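## Task

Place the red earphones in the small chest's lowest drawer and the white earphones in its middle drawer. Finish with all drawers closed and the chest still standing upright.

## Robot and tools

Robot: two arms, left_arm and right_arm, each ending in a two-finger gripper with a wrist camera. In the scene frame the left_arm base is near (-0.002, +0.322, +0.006) m and the right_arm base near (+0.008, -0.281, +0.005) m; both sit almost level. Scene frame: origin at table-top height, midway between the arms, a few cm in from the table's near edge; +x points out over the table, +z up, left_arm on the +y side. Arm names do not match image left/right.

Frames: each arm reports its end_effector_position (metres) and end_effector_quat_wxyz in its own base frame, and its offsets run along its own base axes; rotations pivot about the Hand target position. The table and objects are described in the scene frame. On the gripper, fingers point along its +z and separate along its y; the reported point lies between the pads, roughly 1 cm short of the tips. Reported positions can be off by a few cm, worse when stretched.

Row layout (used by both execute_actions and move): one flat list of 14 numbers, each in [-1, 1], always covering both arms: left dx, dy, dz, rx, ry, rz, opening, then right dx, dy, dz, rx, ry, rz, opening. dx/dy/dz are a position offset where 1.0 = 0.6 m; rx/ry/rz form one rotation vector where 1.0 = 180 degrees. These six are offsets from that arm's Hand target as it stood when the action or move began, not absolute poses; a total translation longer than 1.0 gets shortened. Opening is absolute: +1 fully open (0.094 m), -1 shut. Six zeros mean no new pose request for that arm, but its opening is always a command, so resend the current opening (0 would mean half open).

execute_actions: argument actions, a list of actions; each action is a table of up to 15 rows, one row per 1/30 s step, a short table repeating its last row to step 15. Every row in an action is measured from the action's starting pose, and the next action starts from the new Hand target, so repeating an offset keeps moving. Optional cameras: names from cam_high, cam_low, cam_left_wrist, cam_right_wrist (each 896x504), ["all"], or []. An empty actions list returns images plus the scene number and task.

move: target is one row or a list of up to 15 rows; all rows are offsets from the same starting Hand targets. speed in m/s, 0.002 to 2.9 (default 0.25), turning limited to twice that in rad/s; one value or one per row. blend in metres rounds corners (0 = stop at each). opening_speed, per second on the -1..+1 scale, at least 0.2, makes fingers move gradually (use it on fragile items). grip_force: newtons per pad, 10 to 50, one value or one per arm; it persists, and low values close slowly. blocking=false returns after 0.5 s while the move runs. The whole move caps at 10 s. Paths are straight lines that ignore obstacles and the other arm; faster moves overshoot and hit harder. Do not route a path close to an arm's own base (the elbow can whip round). The result ends with a move: line: done, off_target, moving, held or fault, plus limits=paced (pose clipped) or limits=held (steps withheld).

wait: seconds 0 to 3600; lets a running move continue. stop: brakes a running move. zoom_image: camera and region [x0, y0, x1, y1] in pixels, at most 504 by 504, on that camera's newest image only. finished_scene: scene (1 or 2) ends the scene permanently; the goal must hold without the robot.

Reading results: Hand target is the last commanded pose after clipping (orientation is limited to within 40 degrees of the measured one each step); the next offsets count from it. Grippers often stop short or sag and tilt, especially far out; check position and orientation after each move and send the remaining difference as a new offset. Joint velocities may say within noise. Tool commands shows present commands. grip_measured is the measured opening on the command scale; on a hard part a firm squeeze reads somewhat below the part's width, so it does not reveal contact. grip_effort_nm is the gripper motor's averaged effort (negative closing) and is only a rough hint. Joint torques are raw drive outputs with offsets and noise. Joint limits (rad): waist -2.618 to 3.054, shoulder 0 to 3.142, elbow 0 to 3.142 (straight at 2.901), wrist pitch and yaw ±1.571, wrist roll ±2.094.

Cautions: an arm blocked by something keeps pushing until you command it back past its gripper. Avoid drops, releasing moving objects, fast impacts and hard pushes, especially against the fixtures (bar, spacers under the bases, plate behind them, low rail), which give no warning. Keep the arms, grippers and wrist cameras from touching each other, and never close one gripper on the other's fingers. Nothing may end up off the table, and the chest must not tip. Strain on camera cables lowers the outcome. To let go, command an opening clearly above grip_measured. Long holding, stretched poses or pushing at unreachable poses heat motors: MOTOR HOT appears at 75 °C, at 90 °C the arm folds and idles for the rest of the scene, at 100 °C it collapses. Loose objects may occasionally get nudged by outside pushes. Time spent thinking also passes in the scene while the robot holds its last command.

Each tool is called after ">>>" in YAML: its name, and indented under it one key for each argument.

## Session

>>> execute_actions:
  actions: []

Scene clock: 0.00 s.
left_arm: end_effector_position=(+0.3963, -0.0044, +0.0842) grip_measured=+1.000 grip_effort_nm=n/a end_effector_quat_wxyz=(+0.575, -0.017, +0.816, +0.051) | right_arm: end_effector_position=(+0.4028, -0.0275, +0.0977) grip_measured=+1.000 grip_effort_nm=n/a end_effector_quat_wxyz=(+0.581, +0.058, +0.810, -0.052)
Joint positions: left_arm=[-0.095 1.591 0.365 0.879 -0.193 -0.002 0.094] | right_arm=[-0.004 1.559 0.4 0.831 0.149 0.032 0.094]
Joint velocities: within noise
Joint torques (N m): no reading
Motor temperatures (°C): left_arm=[24 26 34 31 26 29 26] | right_arm=[25 33 32 32 28 26 25]
Heat: left arm: 34 °C; right arm: 33 °C.
Hand target: left_arm +0.3999, -0.0052, +0.0922; +0.585, -0.018, +0.809, +0.049 | right_arm +0.4065, -0.0278, +0.1063; +0.592, +0.059, +0.802, -0.052
Tool commands: left_gripper/opening=+1.0 right_gripper/opening=+1.0

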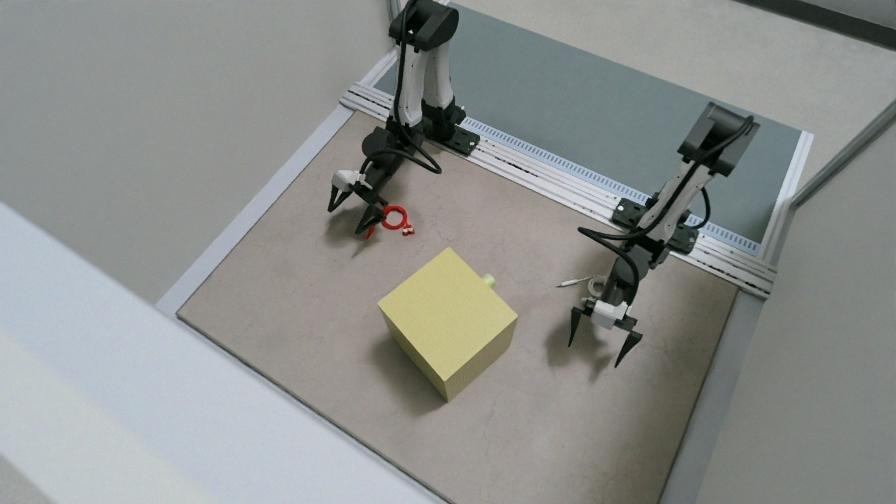

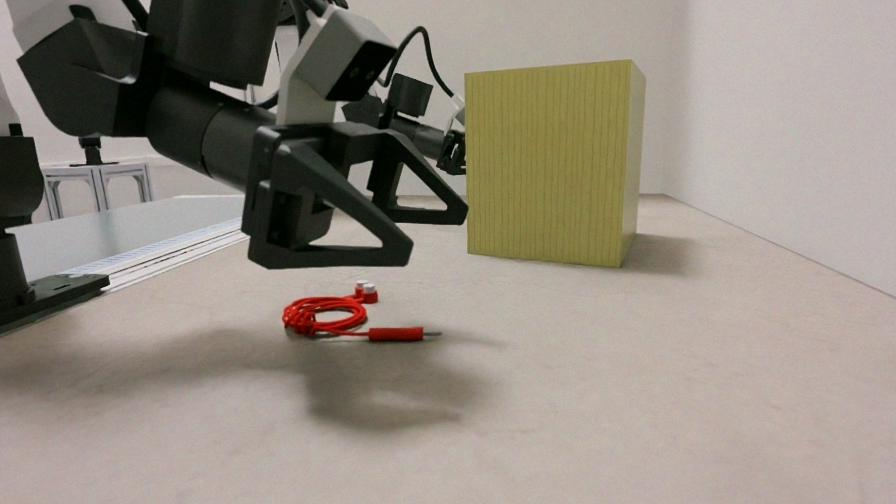

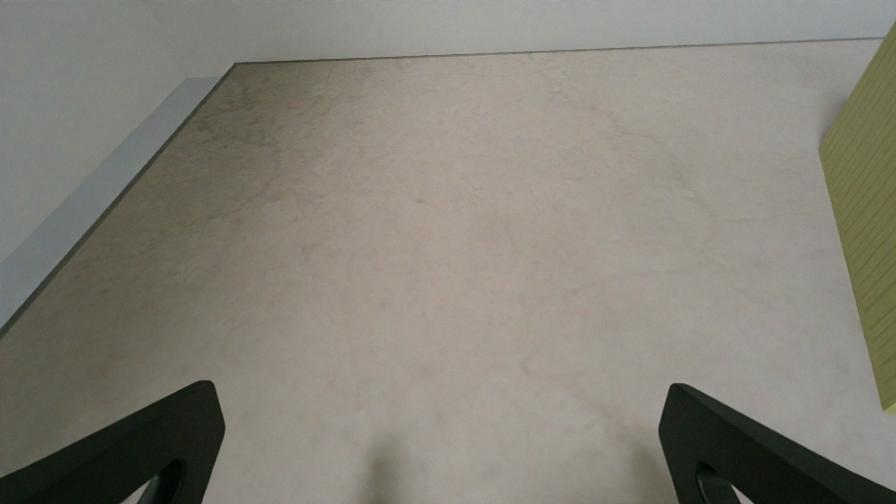

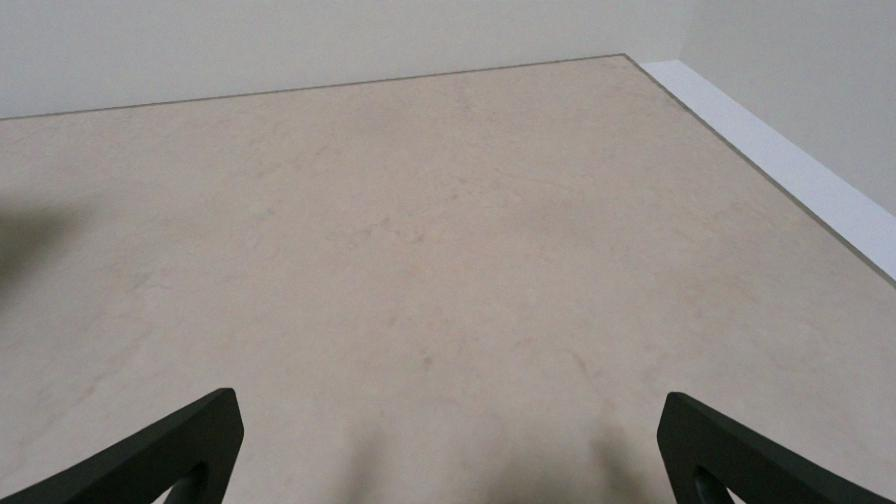

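>>> zoom_image:
  camera: "cam_high"
  region: [320, 100, 520, 260]

>>> zoom_image:
  camera: "cam_high"
  region: [540, 180, 720, 380]

>>> zoom_image:
  camera: "cam_high"
  region: [360, 230, 540, 410]

Scaled by 2.520 from the camera's image (finer frame: 1280x720).

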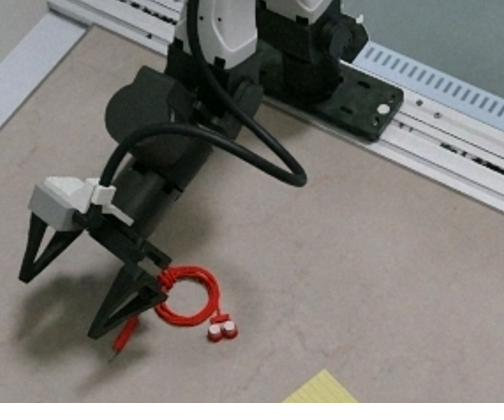

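Scaled by 2.520 from the camera's image (finer frame: 1280x720).

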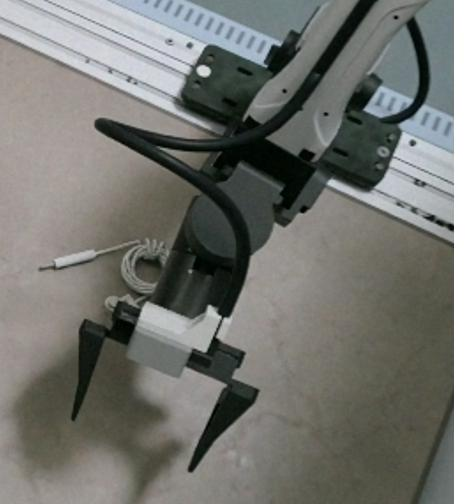

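Scaled by 2.800 from the camera's image (finer frame: 1280x720).

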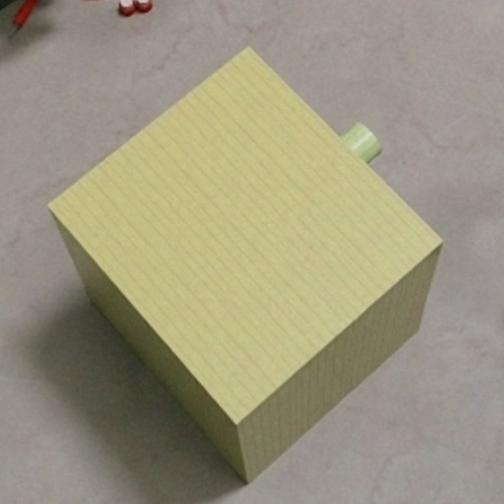

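>>> move:
  target: [-0.2,-0.042,0.263,0,0.3,0,1,-0.227,0.1,0.24,0,0.3,0,1]
  speed: 0.4
  cameras: ["all"]

Scene clock: 53.27 s.
left_arm: end_effector_position=(+0.2783, -0.0305, +0.2437) grip_measured=+1.000 grip_effort_nm=0.01 end_effector_quat_wxyz=(+0.150, +0.014, +0.987, +0.057) | right_arm: end_effector_position=(+0.2668, +0.0312, +0.2437) grip_measured=+1.000 grip_effort_nm=0.01 end_effector_quat_wxyz=(+0.155, +0.020, +0.984, -0.081)
Joint positions: left_arm=[-0.215 1.428 1.618 -1.486 -0.17 -0.162 0.094] | right_arm=[0.273 1.397 1.587 -1.504 0.244 0.282 0.094]
Joint torques (N m): left_arm=[0.77 -3.63 8.84 0.86 0.07 0.03] | right_arm=[-0.68 -3.04 8.53 0.77 0.2 0.08]
Motor temperatures (°C): left_arm=[24 28 36 38 26 29 26] | right_arm=[25 35 37 42 28 26 25]
Heat: left arm: 38 °C; right arm: 42 °C.
Hand target: left_arm +0.2799, -0.0304, +0.2500; +0.154, +0.007, +0.987, +0.052 | right_arm +0.2703, +0.0322, +0.2503; +0.163, +0.029, +0.983, -0.073
Off the commanded pose: left_arm 0.006 m, 1 deg | right_arm 0.007 m, 2 deg.
move: done

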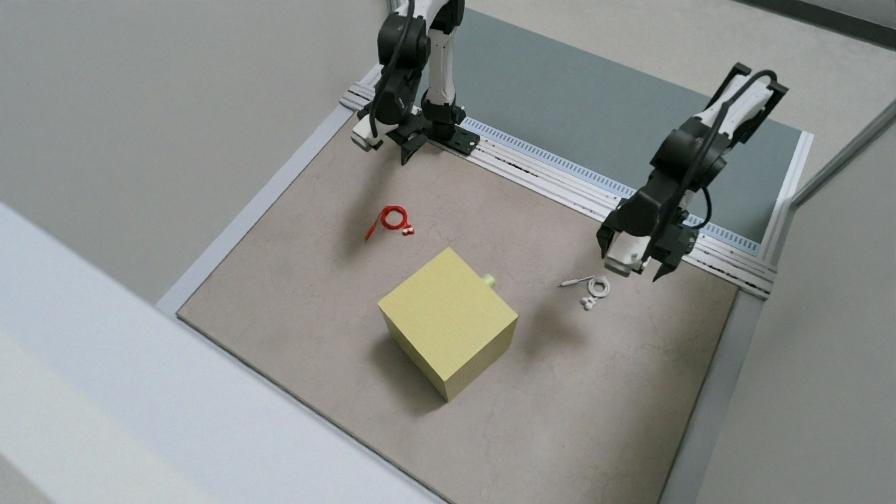

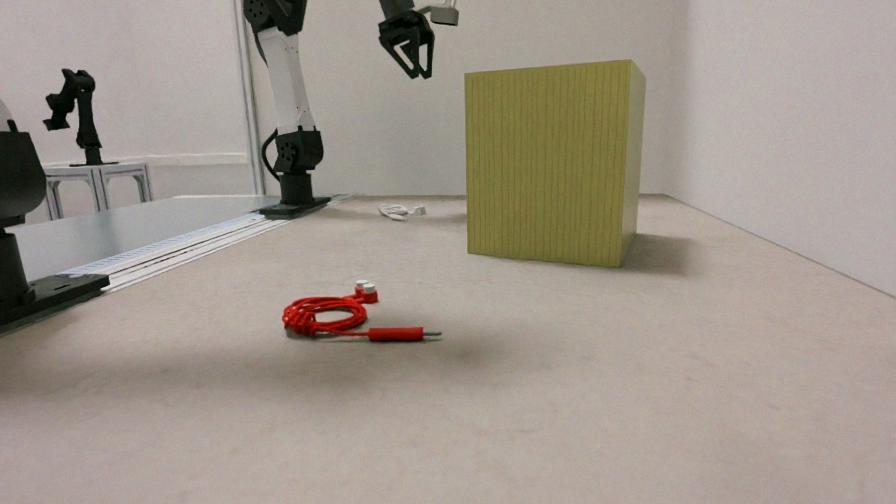

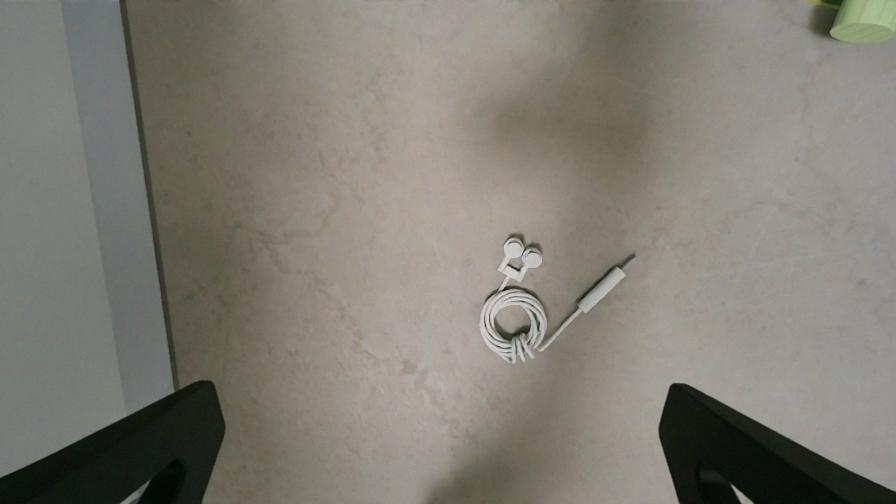

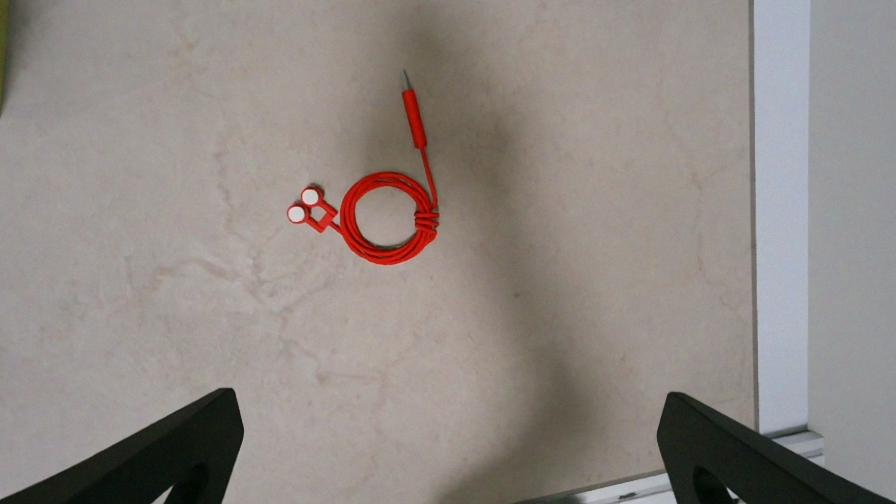

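>>> move:
  target: [-0.1,-0.117,-0.083,-0.133,-0.385,-0.165,1,0,0,0,0,0,0,1]
  speed: 0.4
  cameras: ["cam_left_wrist", "cam_high"]

Scene clock: 105.13 s.
left_arm: end_effector_position=(+0.2179, -0.1004, +0.1971) grip_measured=+1.000 grip_effort_nm=0.01 end_effector_quat_wxyz=(+0.677, +0.183, +0.690, -0.181) | right_arm: end_effector_position=(+0.2667, +0.0313, +0.2437) grip_measured=+1.000 grip_effort_nm=0.01 end_effector_quat_wxyz=(+0.155, +0.020, +0.984, -0.081)
Joint positions: left_arm=[-0.203 0.022 0.115 -0.113 0.317 0.004 0.094] | right_arm=[0.273 1.397 1.587 -1.504 0.243 0.282 0.094]
Joint torques (N m): left_arm=[0.92 2.58 6.61 2.42 0.16 0.07] | right_arm=[-0.75 -3.03 8.32 0.8 0.2 0.12]
Motor temperatures (°C): left_arm=[24 27 41 35 25 29 26] | right_arm=[25 34 42 35 27 26 25]
Heat: left arm: 41 °C; right arm: 42 °C.
Hand target: left_arm +0.2200, -0.1006, +0.2001; +0.683, +0.182, +0.683, -0.183 | right_arm +0.2703, +0.0322, +0.2503; +0.163, +0.029, +0.983, -0.073
Off the commanded pose: left_arm 0.004 m, 1 deg | right_arm 0.008 m, 2 deg.
move: done
Images, in order (width x height): cam_high 896x504, cam_left_wrist 896x504.

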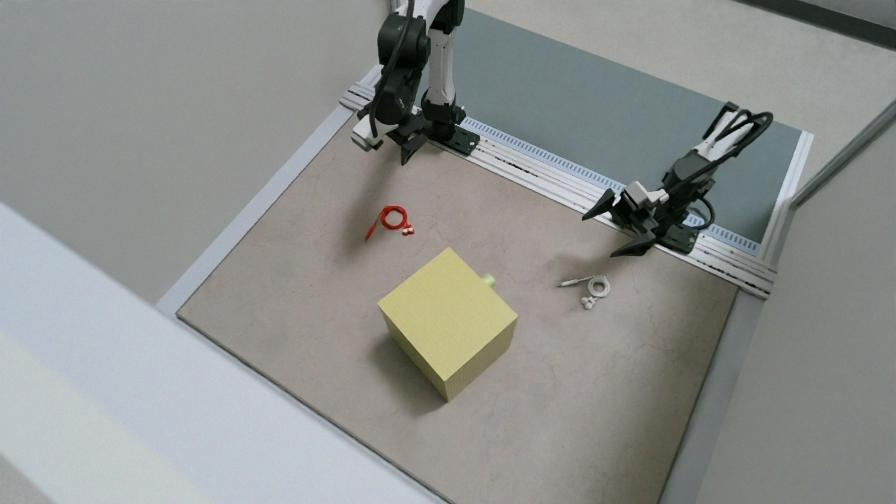

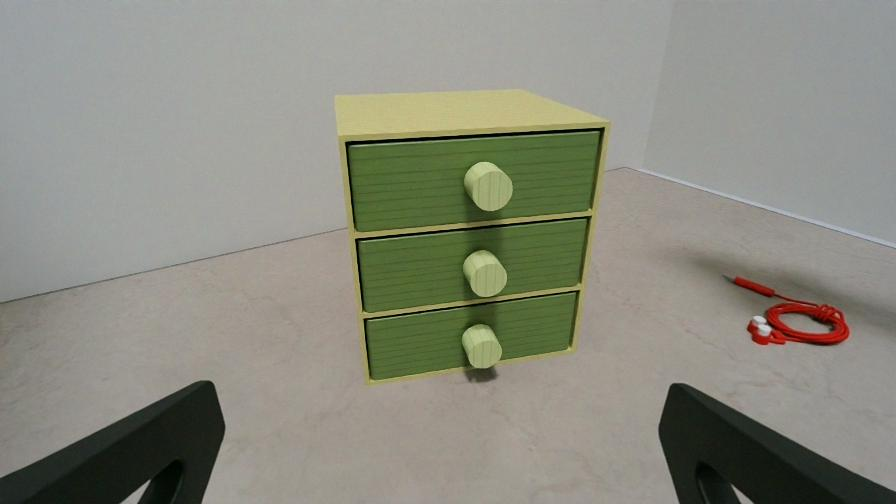

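>>> move:
  target: [0.1417,-0.1707,-0.2333,0.0496,0.1122,0.0687,1,-0.0167,-0.0282,-0.2505,0.0884,0.0773,-0.2531,-0.23]
  speed: 0.35
  cameras: ["all"]

Scene clock: 146.37 s.
left_arm: end_effector_position=(+0.2977, -0.1939, +0.0474) grip_measured=+1.000 grip_effort_nm=0.01 end_effector_quat_wxyz=(+0.533, +0.129, +0.833, -0.075) | right_arm: end_effector_position=(+0.2582, +0.0152, +0.1025) grip_measured=-0.228 grip_effort_nm=-0.08 end_effector_quat_wxyz=(+0.000, +0.411, +0.912, -0.005)
Joint positions: left_arm=[-0.791 1.586 0.266 0.836 -0.448 -0.211 0.094] | right_arm=[0.065 1.53 1.183 -1.23 0.009 0.911 0.036]
Joint torques (N m): left_arm=[-0.38 -3.63 6.89 2.32 -0.1 0.25] | right_arm=[-0.53 -4.14 5.3 0.36 0.12 0.12]
Motor temperatures (°C): left_arm=[24 27 40 44 25 28 25] | right_arm=[25 34 43 34 27 26 25]
Heat: left arm: 44 °C; right arm: 43 °C.
Hand target: left_arm +0.3050, -0.2030, +0.0602; +0.552, +0.125, +0.820, -0.085 | right_arm +0.2603, +0.0152, +0.1001; +0.000, +0.419, +0.908, +0.000
Off the commanded pose: left_arm 0.017 m, 3 deg | right_arm 0.003 m, 1 deg.
move: off_target (left_arm)

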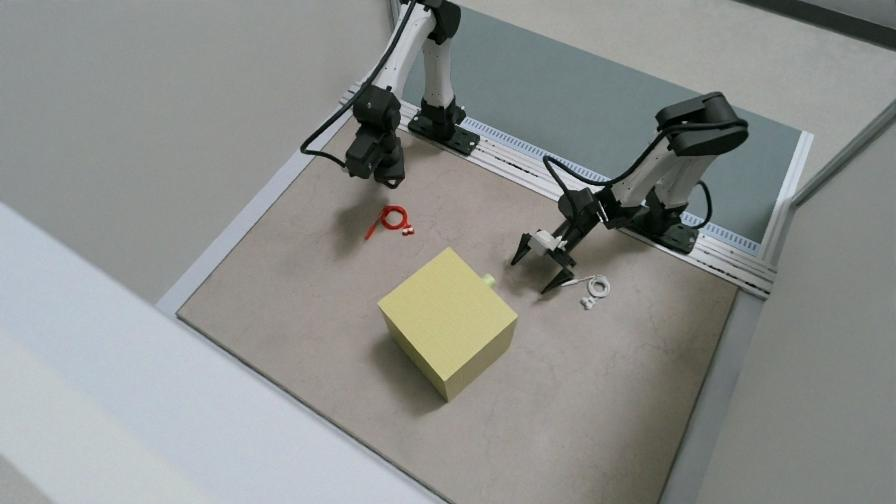

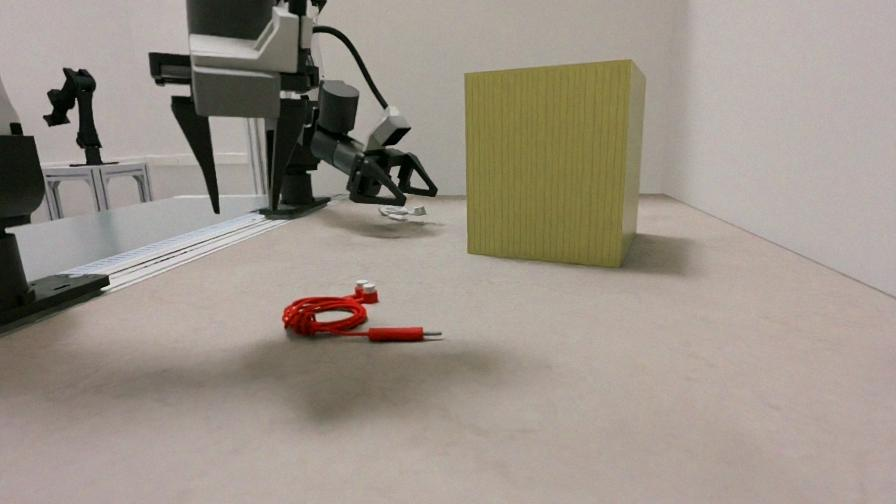

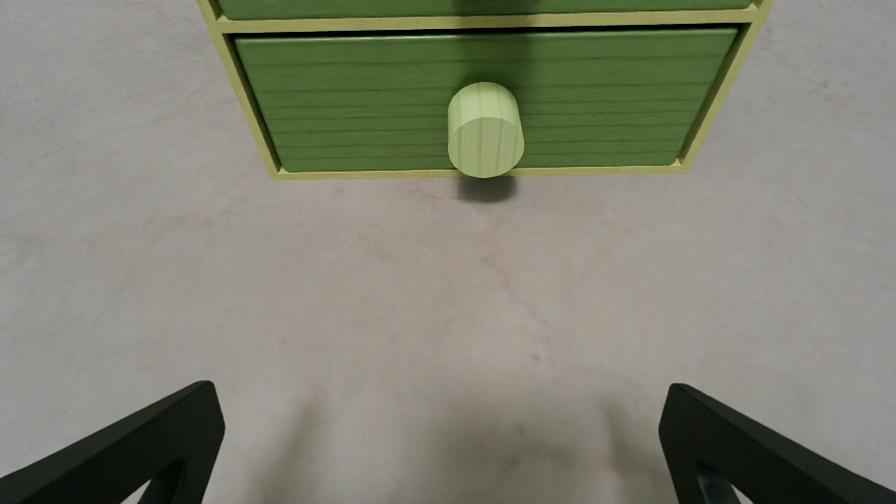

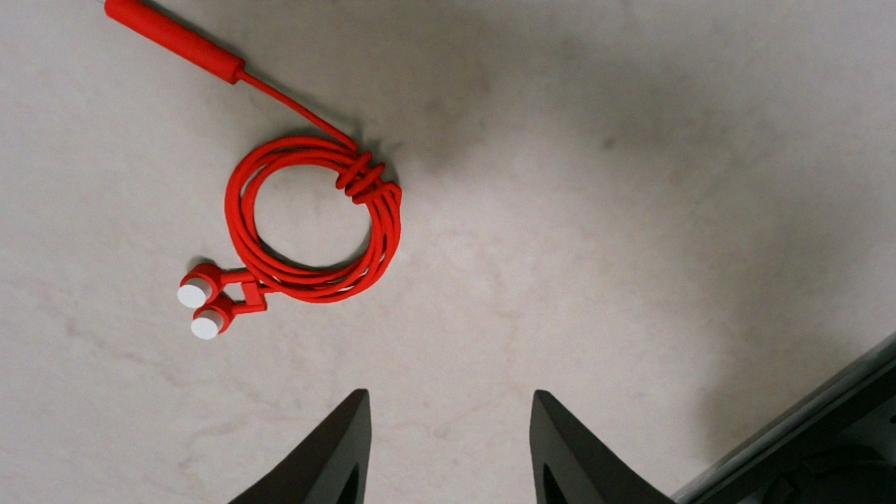

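>>> move:
  target: [0.0783,-0.0475,-0.0203,0,0,0,1,0.0245,0.0365,-0.075,0,0,0,-0.23]
  speed: 0.2
  cameras: ["cam_left_wrist","cam_right_wrist"]

Scene clock: 171.47 s.
left_arm: end_effector_position=(+0.3429, -0.2239, +0.0369) grip_measured=+1.000 grip_effort_nm=0.01 end_effector_quat_wxyz=(+0.536, +0.128, +0.831, -0.072) | right_arm: end_effector_position=(+0.2733, +0.0343, +0.0581) grip_measured=-0.228 grip_effort_nm=-0.08 end_effector_quat_wxyz=(+0.000, +0.416, +0.909, -0.003)
Joint positions: left_arm=[-0.753 1.82 0.464 0.884 -0.421 -0.187 0.094] | right_arm=[0.128 1.625 1.1 -1.049 0.005 0.986 0.036]
Joint torques (N m): left_arm=[0.9 -5.27 6.78 2.34 0.08 0.24] | right_arm=[0.49 -4.48 5.3 0.37 0.15 0.1]
Heat: left arm: 43 °C; right arm: 40 °C.
Hand target: left_arm +0.3520, -0.2317, +0.0481; +0.552, +0.125, +0.820, -0.085 | right_arm +0.2749, +0.0372, +0.0549; +0.000, +0.418, +0.908, +0.000
Off the commanded pose: left_arm 0.016 m, 3 deg | right_arm 0.004 m, 0 deg.
move: off_target (left_arm)

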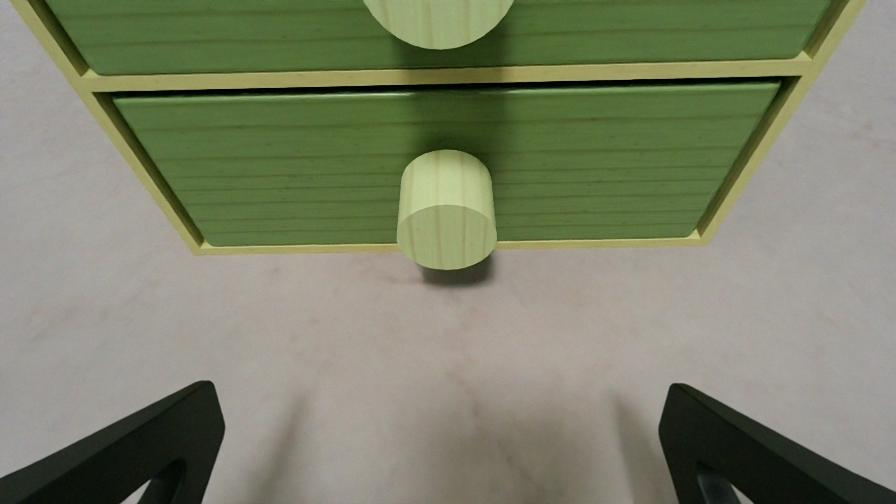

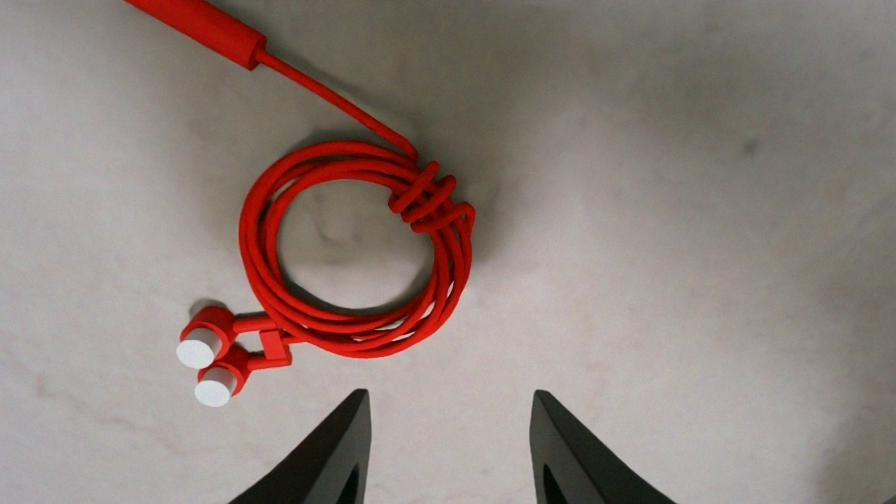

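>>> move:
  target: [0.0928,-0.0268,-0.005,0,0,0,1,0,0,-0.0765,0,0,0,-0.23]
  speed: 0.15
  cameras: ["cam_left_wrist","cam_right_wrist","cam_low"]

Scene clock: 186.03 s.
left_arm: end_effector_position=(+0.4006, -0.2432, +0.0404) grip_measured=+1.000 grip_effort_nm=0.01 end_effector_quat_wxyz=(+0.547, +0.123, +0.824, -0.081) | right_arm: end_effector_position=(+0.2722, +0.0342, +0.0156) grip_measured=-0.229 grip_effort_nm=-0.07 end_effector_quat_wxyz=(-0.002, +0.416, +0.909, -0.004)
Joint positions: left_arm=[-0.672 1.968 0.682 0.859 -0.347 -0.152 0.094] | right_arm=[0.128 1.687 0.986 -0.878 0.005 0.987 0.036]
Joint torques (N m): left_arm=[0.79 -6.71 7.41 2.08 0.09 0.26] | right_arm=[0.35 -4.01 4.33 0.57 0.18 0.12]
Heat: left arm: 43 °C; right arm: 39 °C.
Hand target: left_arm +0.4076, -0.2478, +0.0451; +0.552, +0.126, +0.820, -0.085 | right_arm +0.2749, +0.0372, +0.0090; +0.000, +0.418, +0.908, +0.000
Off the commanded pose: left_arm 0.010 m, 1 deg | right_arm 0.008 m, 1 deg.
move: done
Images, in order (width x height): cam_low 896x504, cam_left_wrist 896x504, cam_right_wrist 896x504.

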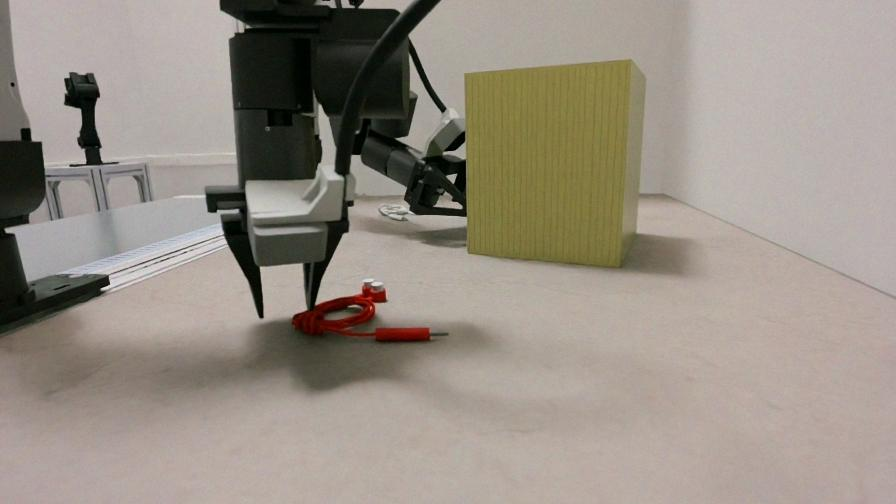

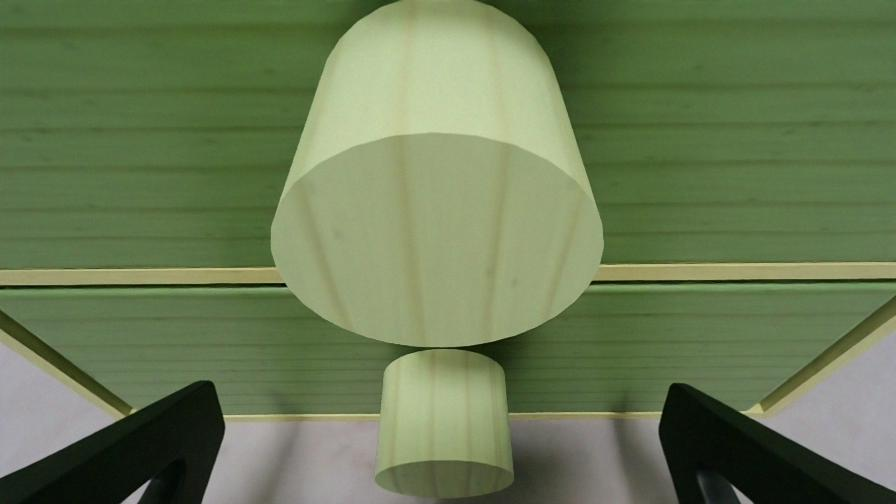

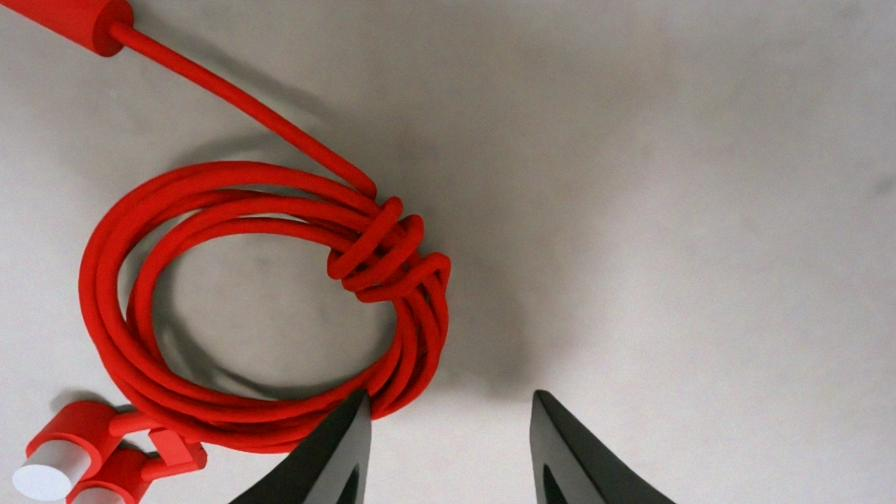

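>>> move:
  target:
    - [0,0,0,0,0,0,-0.6,0,0,0.042,0,0,0,-0.23]
    - [0,0,0,0,0,0,-0.6,0.013,0.0003,0.042,0,0,0,-0.23]
    - [0,0,0,0,0,0,-0.6,0.013,0.0003,-0.01,0,0,0,-0.23]
  speed: 0.15
  cameras: ["cam_left_wrist","cam_right_wrist"]

Scene clock: 202.20 s.
left_arm: end_effector_position=(+0.4005, -0.2433, +0.0403) grip_measured=-0.434 grip_effort_nm=-1.02 end_effector_quat_wxyz=(+0.546, +0.124, +0.824, -0.080) | right_arm: end_effector_position=(+0.2826, +0.0359, +0.0130) grip_measured=-0.229 grip_effort_nm=-0.06 end_effector_quat_wxyz=(+0.002, +0.416, +0.909, +0.000)
Joint positions: left_arm=[-0.672 1.968 0.682 0.858 -0.346 -0.15 0.027] | right_arm=[0.128 1.719 1.011 -0.86 0.003 0.987 0.036]
Joint torques (N m): left_arm=[0.87 -6.69 7.43 2.08 0.11 0.22] | right_arm=[0.31 -3.75 3.73 0.64 0.17 0.08]
Heat: left arm: 43 °C; right arm: 39 °C.
Hand target: left_arm +0.4076, -0.2477, +0.0451; +0.552, +0.125, +0.820, -0.085 | right_arm +0.2827, +0.0374, +0.0031; +0.000, +0.418, +0.908, +0.000
Off the commanded pose: left_arm 0.010 m, 1 deg | right_arm 0.010 m, 0 deg.
move: done

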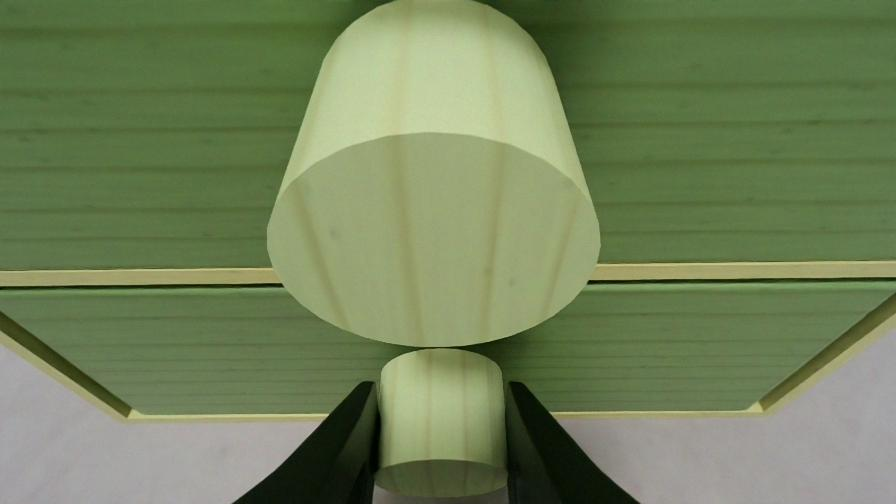

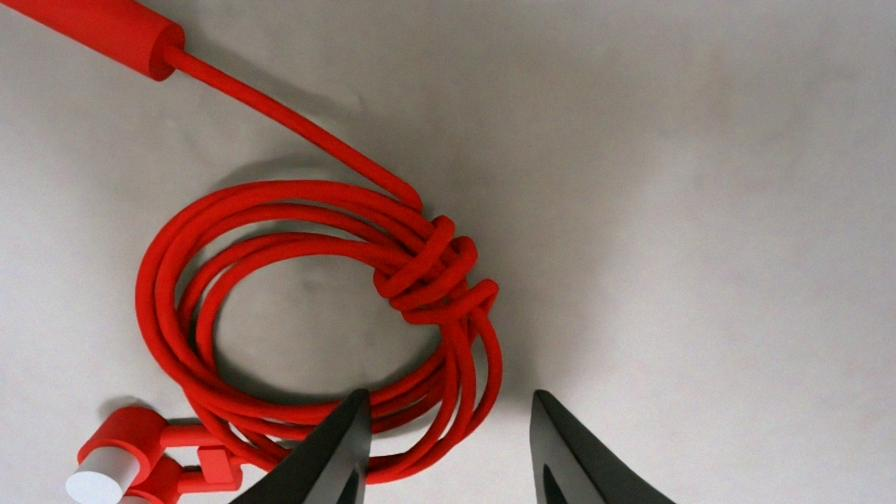

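>>> move:
  target:
    - [-0.05,0.0146,0,0,0,0,-0.6,0,0,0.03,0,0,0,-0.23]
    - [-0.08,0.0233,0,0,0,0,-0.6,0.0088,-0.01,0.03,0,0,0,-0.23]
    - [-0.176,0.0513,0,0,0,0,-0.6,0.0088,-0.01,-0.015,0,0,0,-0.23]
  speed: 0.12
  cameras: ["cam_high","cam_left_wrist","cam_right_wrist"]

Scene clock: 213.53 s.
left_arm: end_effector_position=(+0.3046, -0.2146, +0.0390) grip_measured=-0.434 grip_effort_nm=-1.02 end_effector_quat_wxyz=(+0.547, +0.125, +0.824, -0.078) | right_arm: end_effector_position=(+0.2920, +0.0340, +0.0122) grip_measured=-0.229 grip_effort_nm=-0.06 end_effector_quat_wxyz=(+0.010, +0.419, +0.908, +0.006)
Joint positions: left_arm=[-0.839 1.744 0.317 0.967 -0.499 -0.224 0.027] | right_arm=[0.116 1.734 1.025 -0.838 0 0.98 0.036]
Joint torques (N m): left_arm=[-0.7 -6.71 3.51 2.03 -0.08 0.11] | right_arm=[-0.79 -2.73 2.65 0.77 0.22 -0.16]
Heat: left arm: 43 °C; right arm: 39 °C.
Hand target: left_arm +0.3020, -0.2169, +0.0451; +0.552, +0.125, +0.820, -0.085 | right_arm +0.2880, +0.0313, -0.0059; +0.000, +0.418, +0.908, +0.000
Off the commanded pose: left_arm 0.007 m, 1 deg | right_arm 0.019 m, 1 deg.
move: off_target (right_arm)

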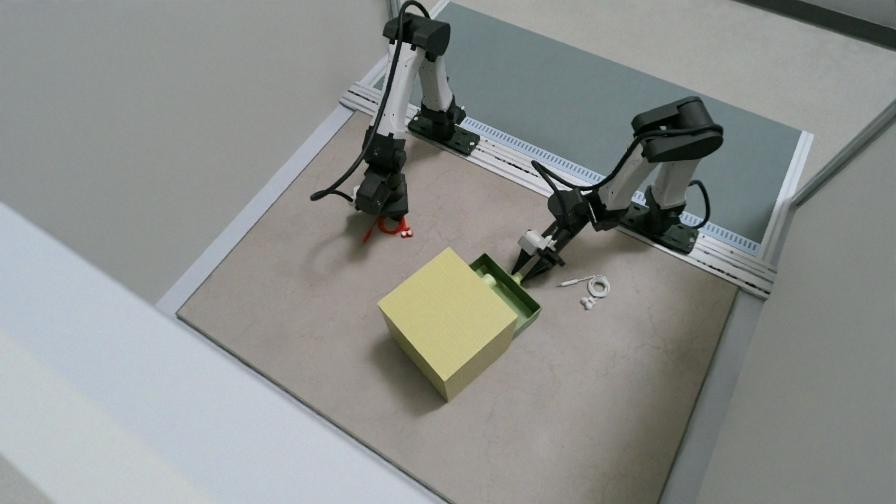

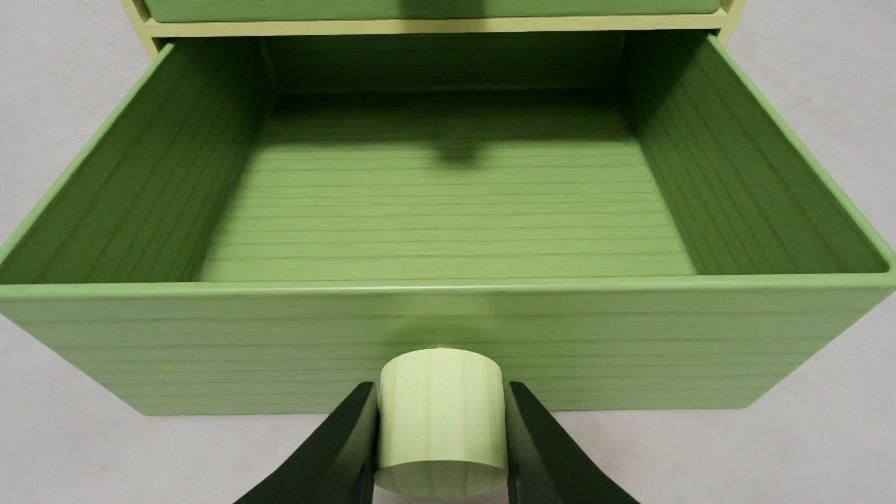

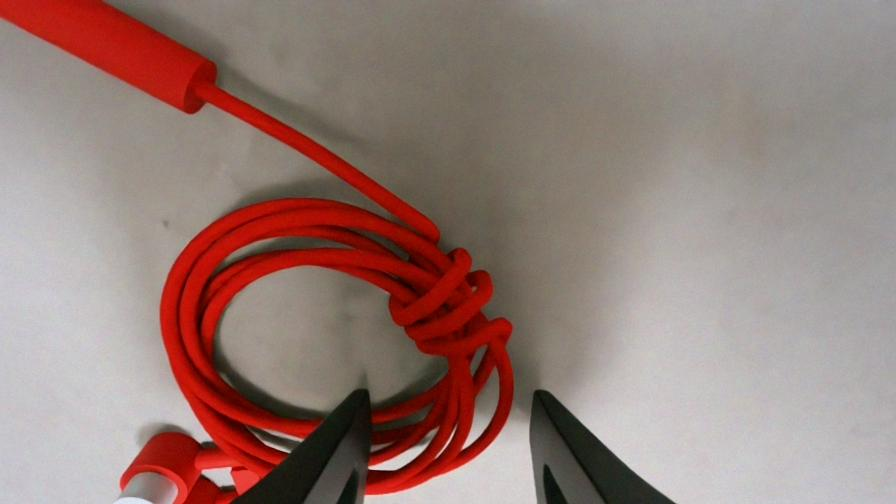

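>>> move:
  target:
    - [0,0,0,0,0,0,0,0.004,0.003,0.013,0,0,0,-1]
    - [-0.096,0.028,0.017,0,0,0,0,0.004,0.003,0.013,0,0,0,-1]
    - [-0.151,0.3117,0.158,0.0576,0.3741,0.0847,-0.23,0.004,0.003,0.25,0,0,0,-1]
  speed: 0.2
  grip_force: [50,25]
  cameras: ["cam_high","cam_left_wrist","cam_right_wrist"]

Scene clock: 231.53 s.
left_arm: end_effector_position=(+0.2076, -0.0291, +0.1332) grip_measured=-0.226 grip_effort_nm=-0.13 end_effector_quat_wxyz=(-0.004, -0.001, +1.000, +0.005) | right_arm: end_effector_position=(+0.2847, +0.0354, +0.1308) grip_measured=-0.903 grip_effort_nm=-0.56 end_effector_quat_wxyz=(-0.022, +0.419, +0.908, -0.006)
Joint positions: left_arm=[-0.147 1.341 1.143 -1.382 -0.009 -0.148 0.036] | right_arm=[0.116 1.668 1.437 -1.385 -0.012 0.98 0.005]
Joint torques (N m): left_arm=[0.98 -3.08 9.14 0.29 0.18 0.23] | right_arm=[-0.23 -7.13 8.46 0.03 0.31 -0.06]
Motor temperatures (°C): left_arm=[24 30 38 43 25 28 26] | right_arm=[25 35 38 31 27 26 26]
Heat: left arm: 43 °C; right arm: 38 °C.
Hand target: left_arm +0.2114, -0.0298, +0.1399; +0.001, +0.001, +1.000, +0.000 | right_arm +0.2905, +0.0331, +0.1442; +0.000, +0.418, +0.908, +0.000
Off the commanded pose: left_arm 0.008 m, 1 deg | right_arm 0.015 m, 3 deg.
grip_force (N): 50, 25
move: off_target (right_arm)

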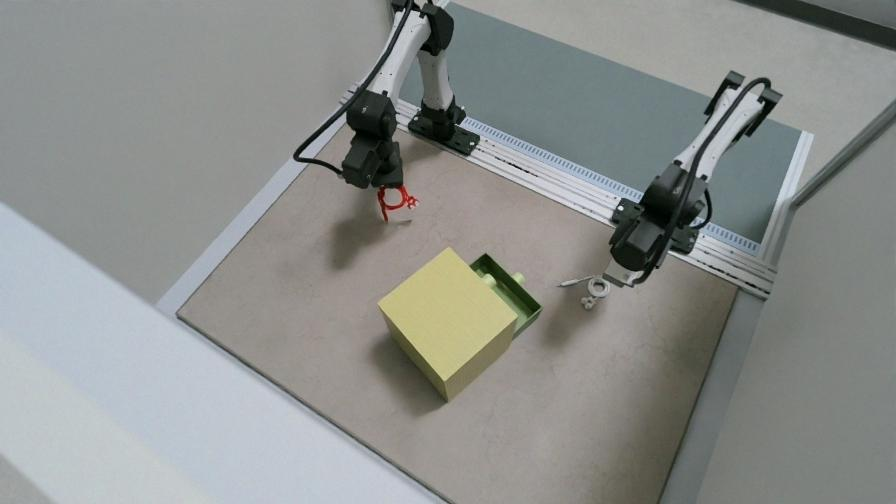

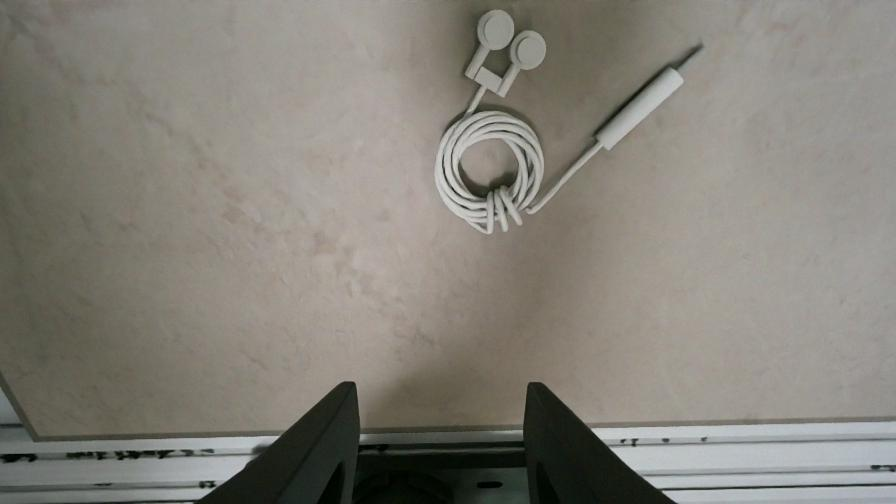

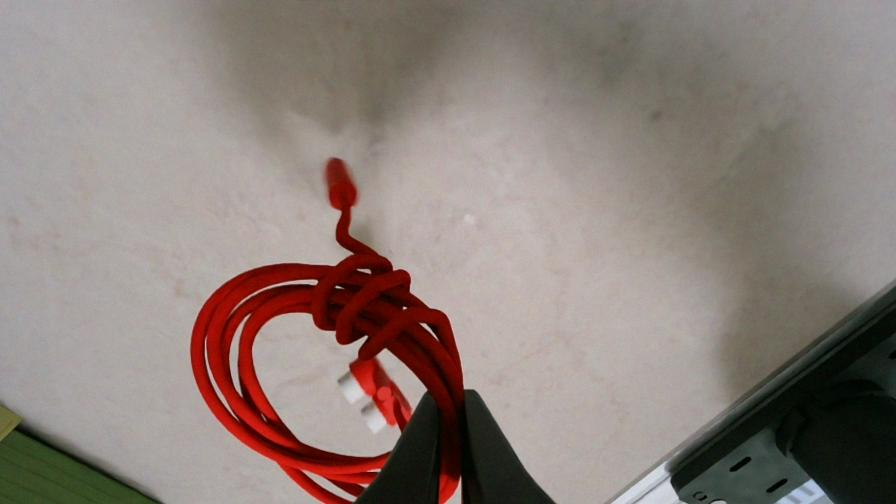

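>>> move:
  target:
    - [0.0067,0,-0.12,0,0,0,-0.23,-0.0675,0.4115,0.1263,0,0,0.511,-1]
    - [0.0067,0,-0.2,0,0,0,-0.23,0.099,0.5615,0.093,0.2006,-0.067,-0.9526,-1]
  speed: 0.35
  blend: [0.03,0]
  cameras: ["all"]

Scene clock: 259.83 s.
left_arm: end_effector_position=(+0.2134, -0.0295, +0.0230) grip_measured=-0.227 grip_effort_nm=-0.13 end_effector_quat_wxyz=(-0.003, -0.001, +1.000, +0.005) | right_arm: end_effector_position=(+0.3492, +0.3665, +0.1957) grip_measured=-0.903 grip_effort_nm=-0.57 end_effector_quat_wxyz=(-0.087, +0.898, -0.364, +0.233)
Joint positions: left_arm=[-0.144 1.447 0.78 -0.91 -0.008 -0.146 0.036] | right_arm=[0.947 2.399 2.685 -1.558 0.41 -1.487 0.005]
Joint torques (N m): left_arm=[0.91 -3.44 5.18 0.62 0.15 0.23] | right_arm=[0.5 -9.24 8.03 0.76 0.42 -0.11]
Motor temperatures (°C): left_arm=[24 28 40 38 25 28 25] | right_arm=[25 38 41 30 27 26 26]
Heat: left arm: 40 °C; right arm: 41 °C.
Hand target: left_arm +0.2154, -0.0299, +0.0199; +0.000, +0.001, +1.000, +0.000 | right_arm +0.3498, +0.3700, +0.1998; -0.023, +0.902, -0.374, +0.215
Off the commanded pose: left_arm 0.004 m, 1 deg | right_arm 0.006 m, 8 deg.
joint sent to its limit (right arm) — joint 4 (wrist pitch), lower limit. The joint targets are off in orientation, not in position.
grip_force (N): 50, 25
move: off_target (right_arm)

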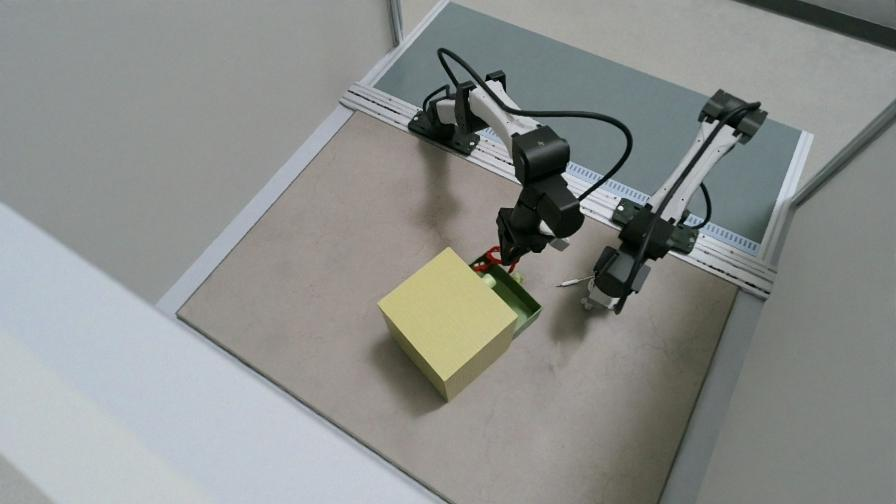

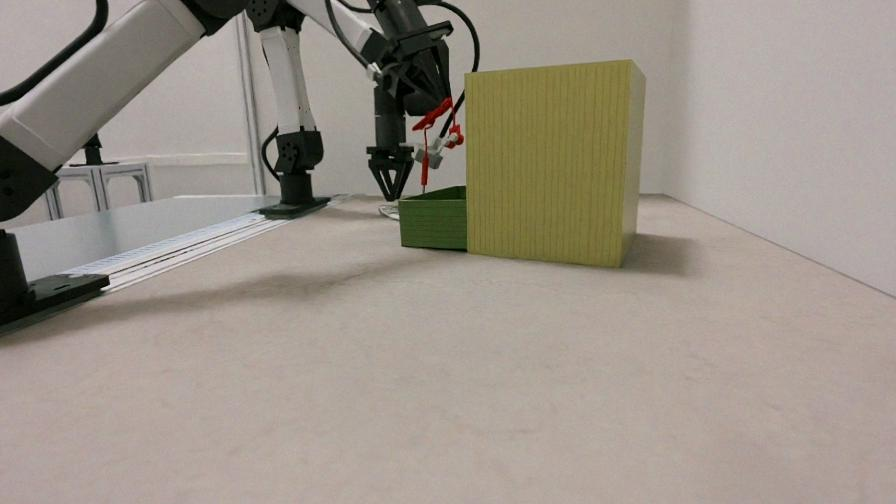

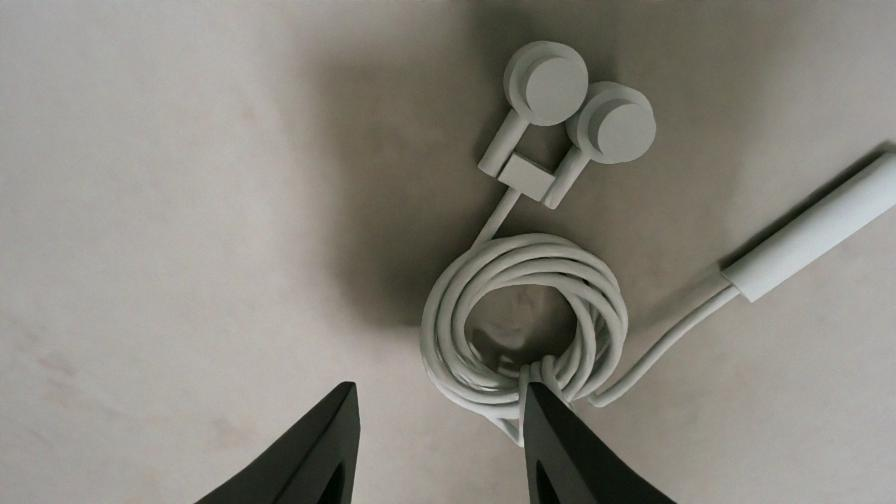

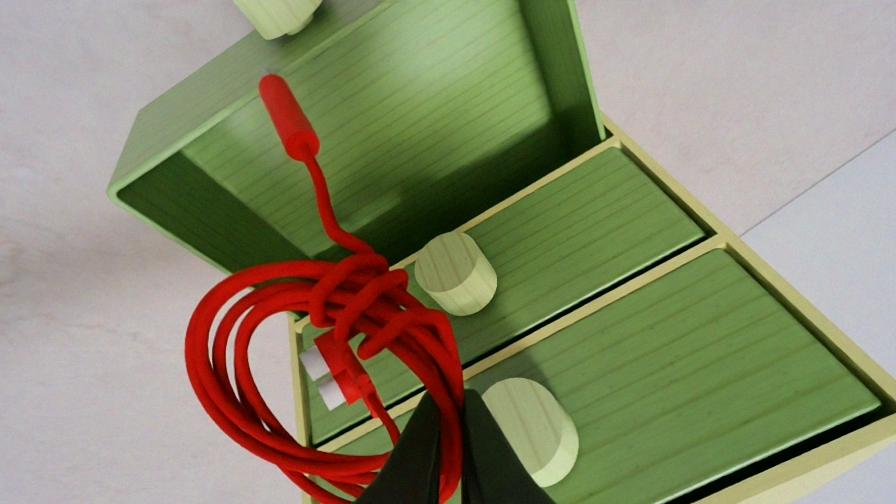

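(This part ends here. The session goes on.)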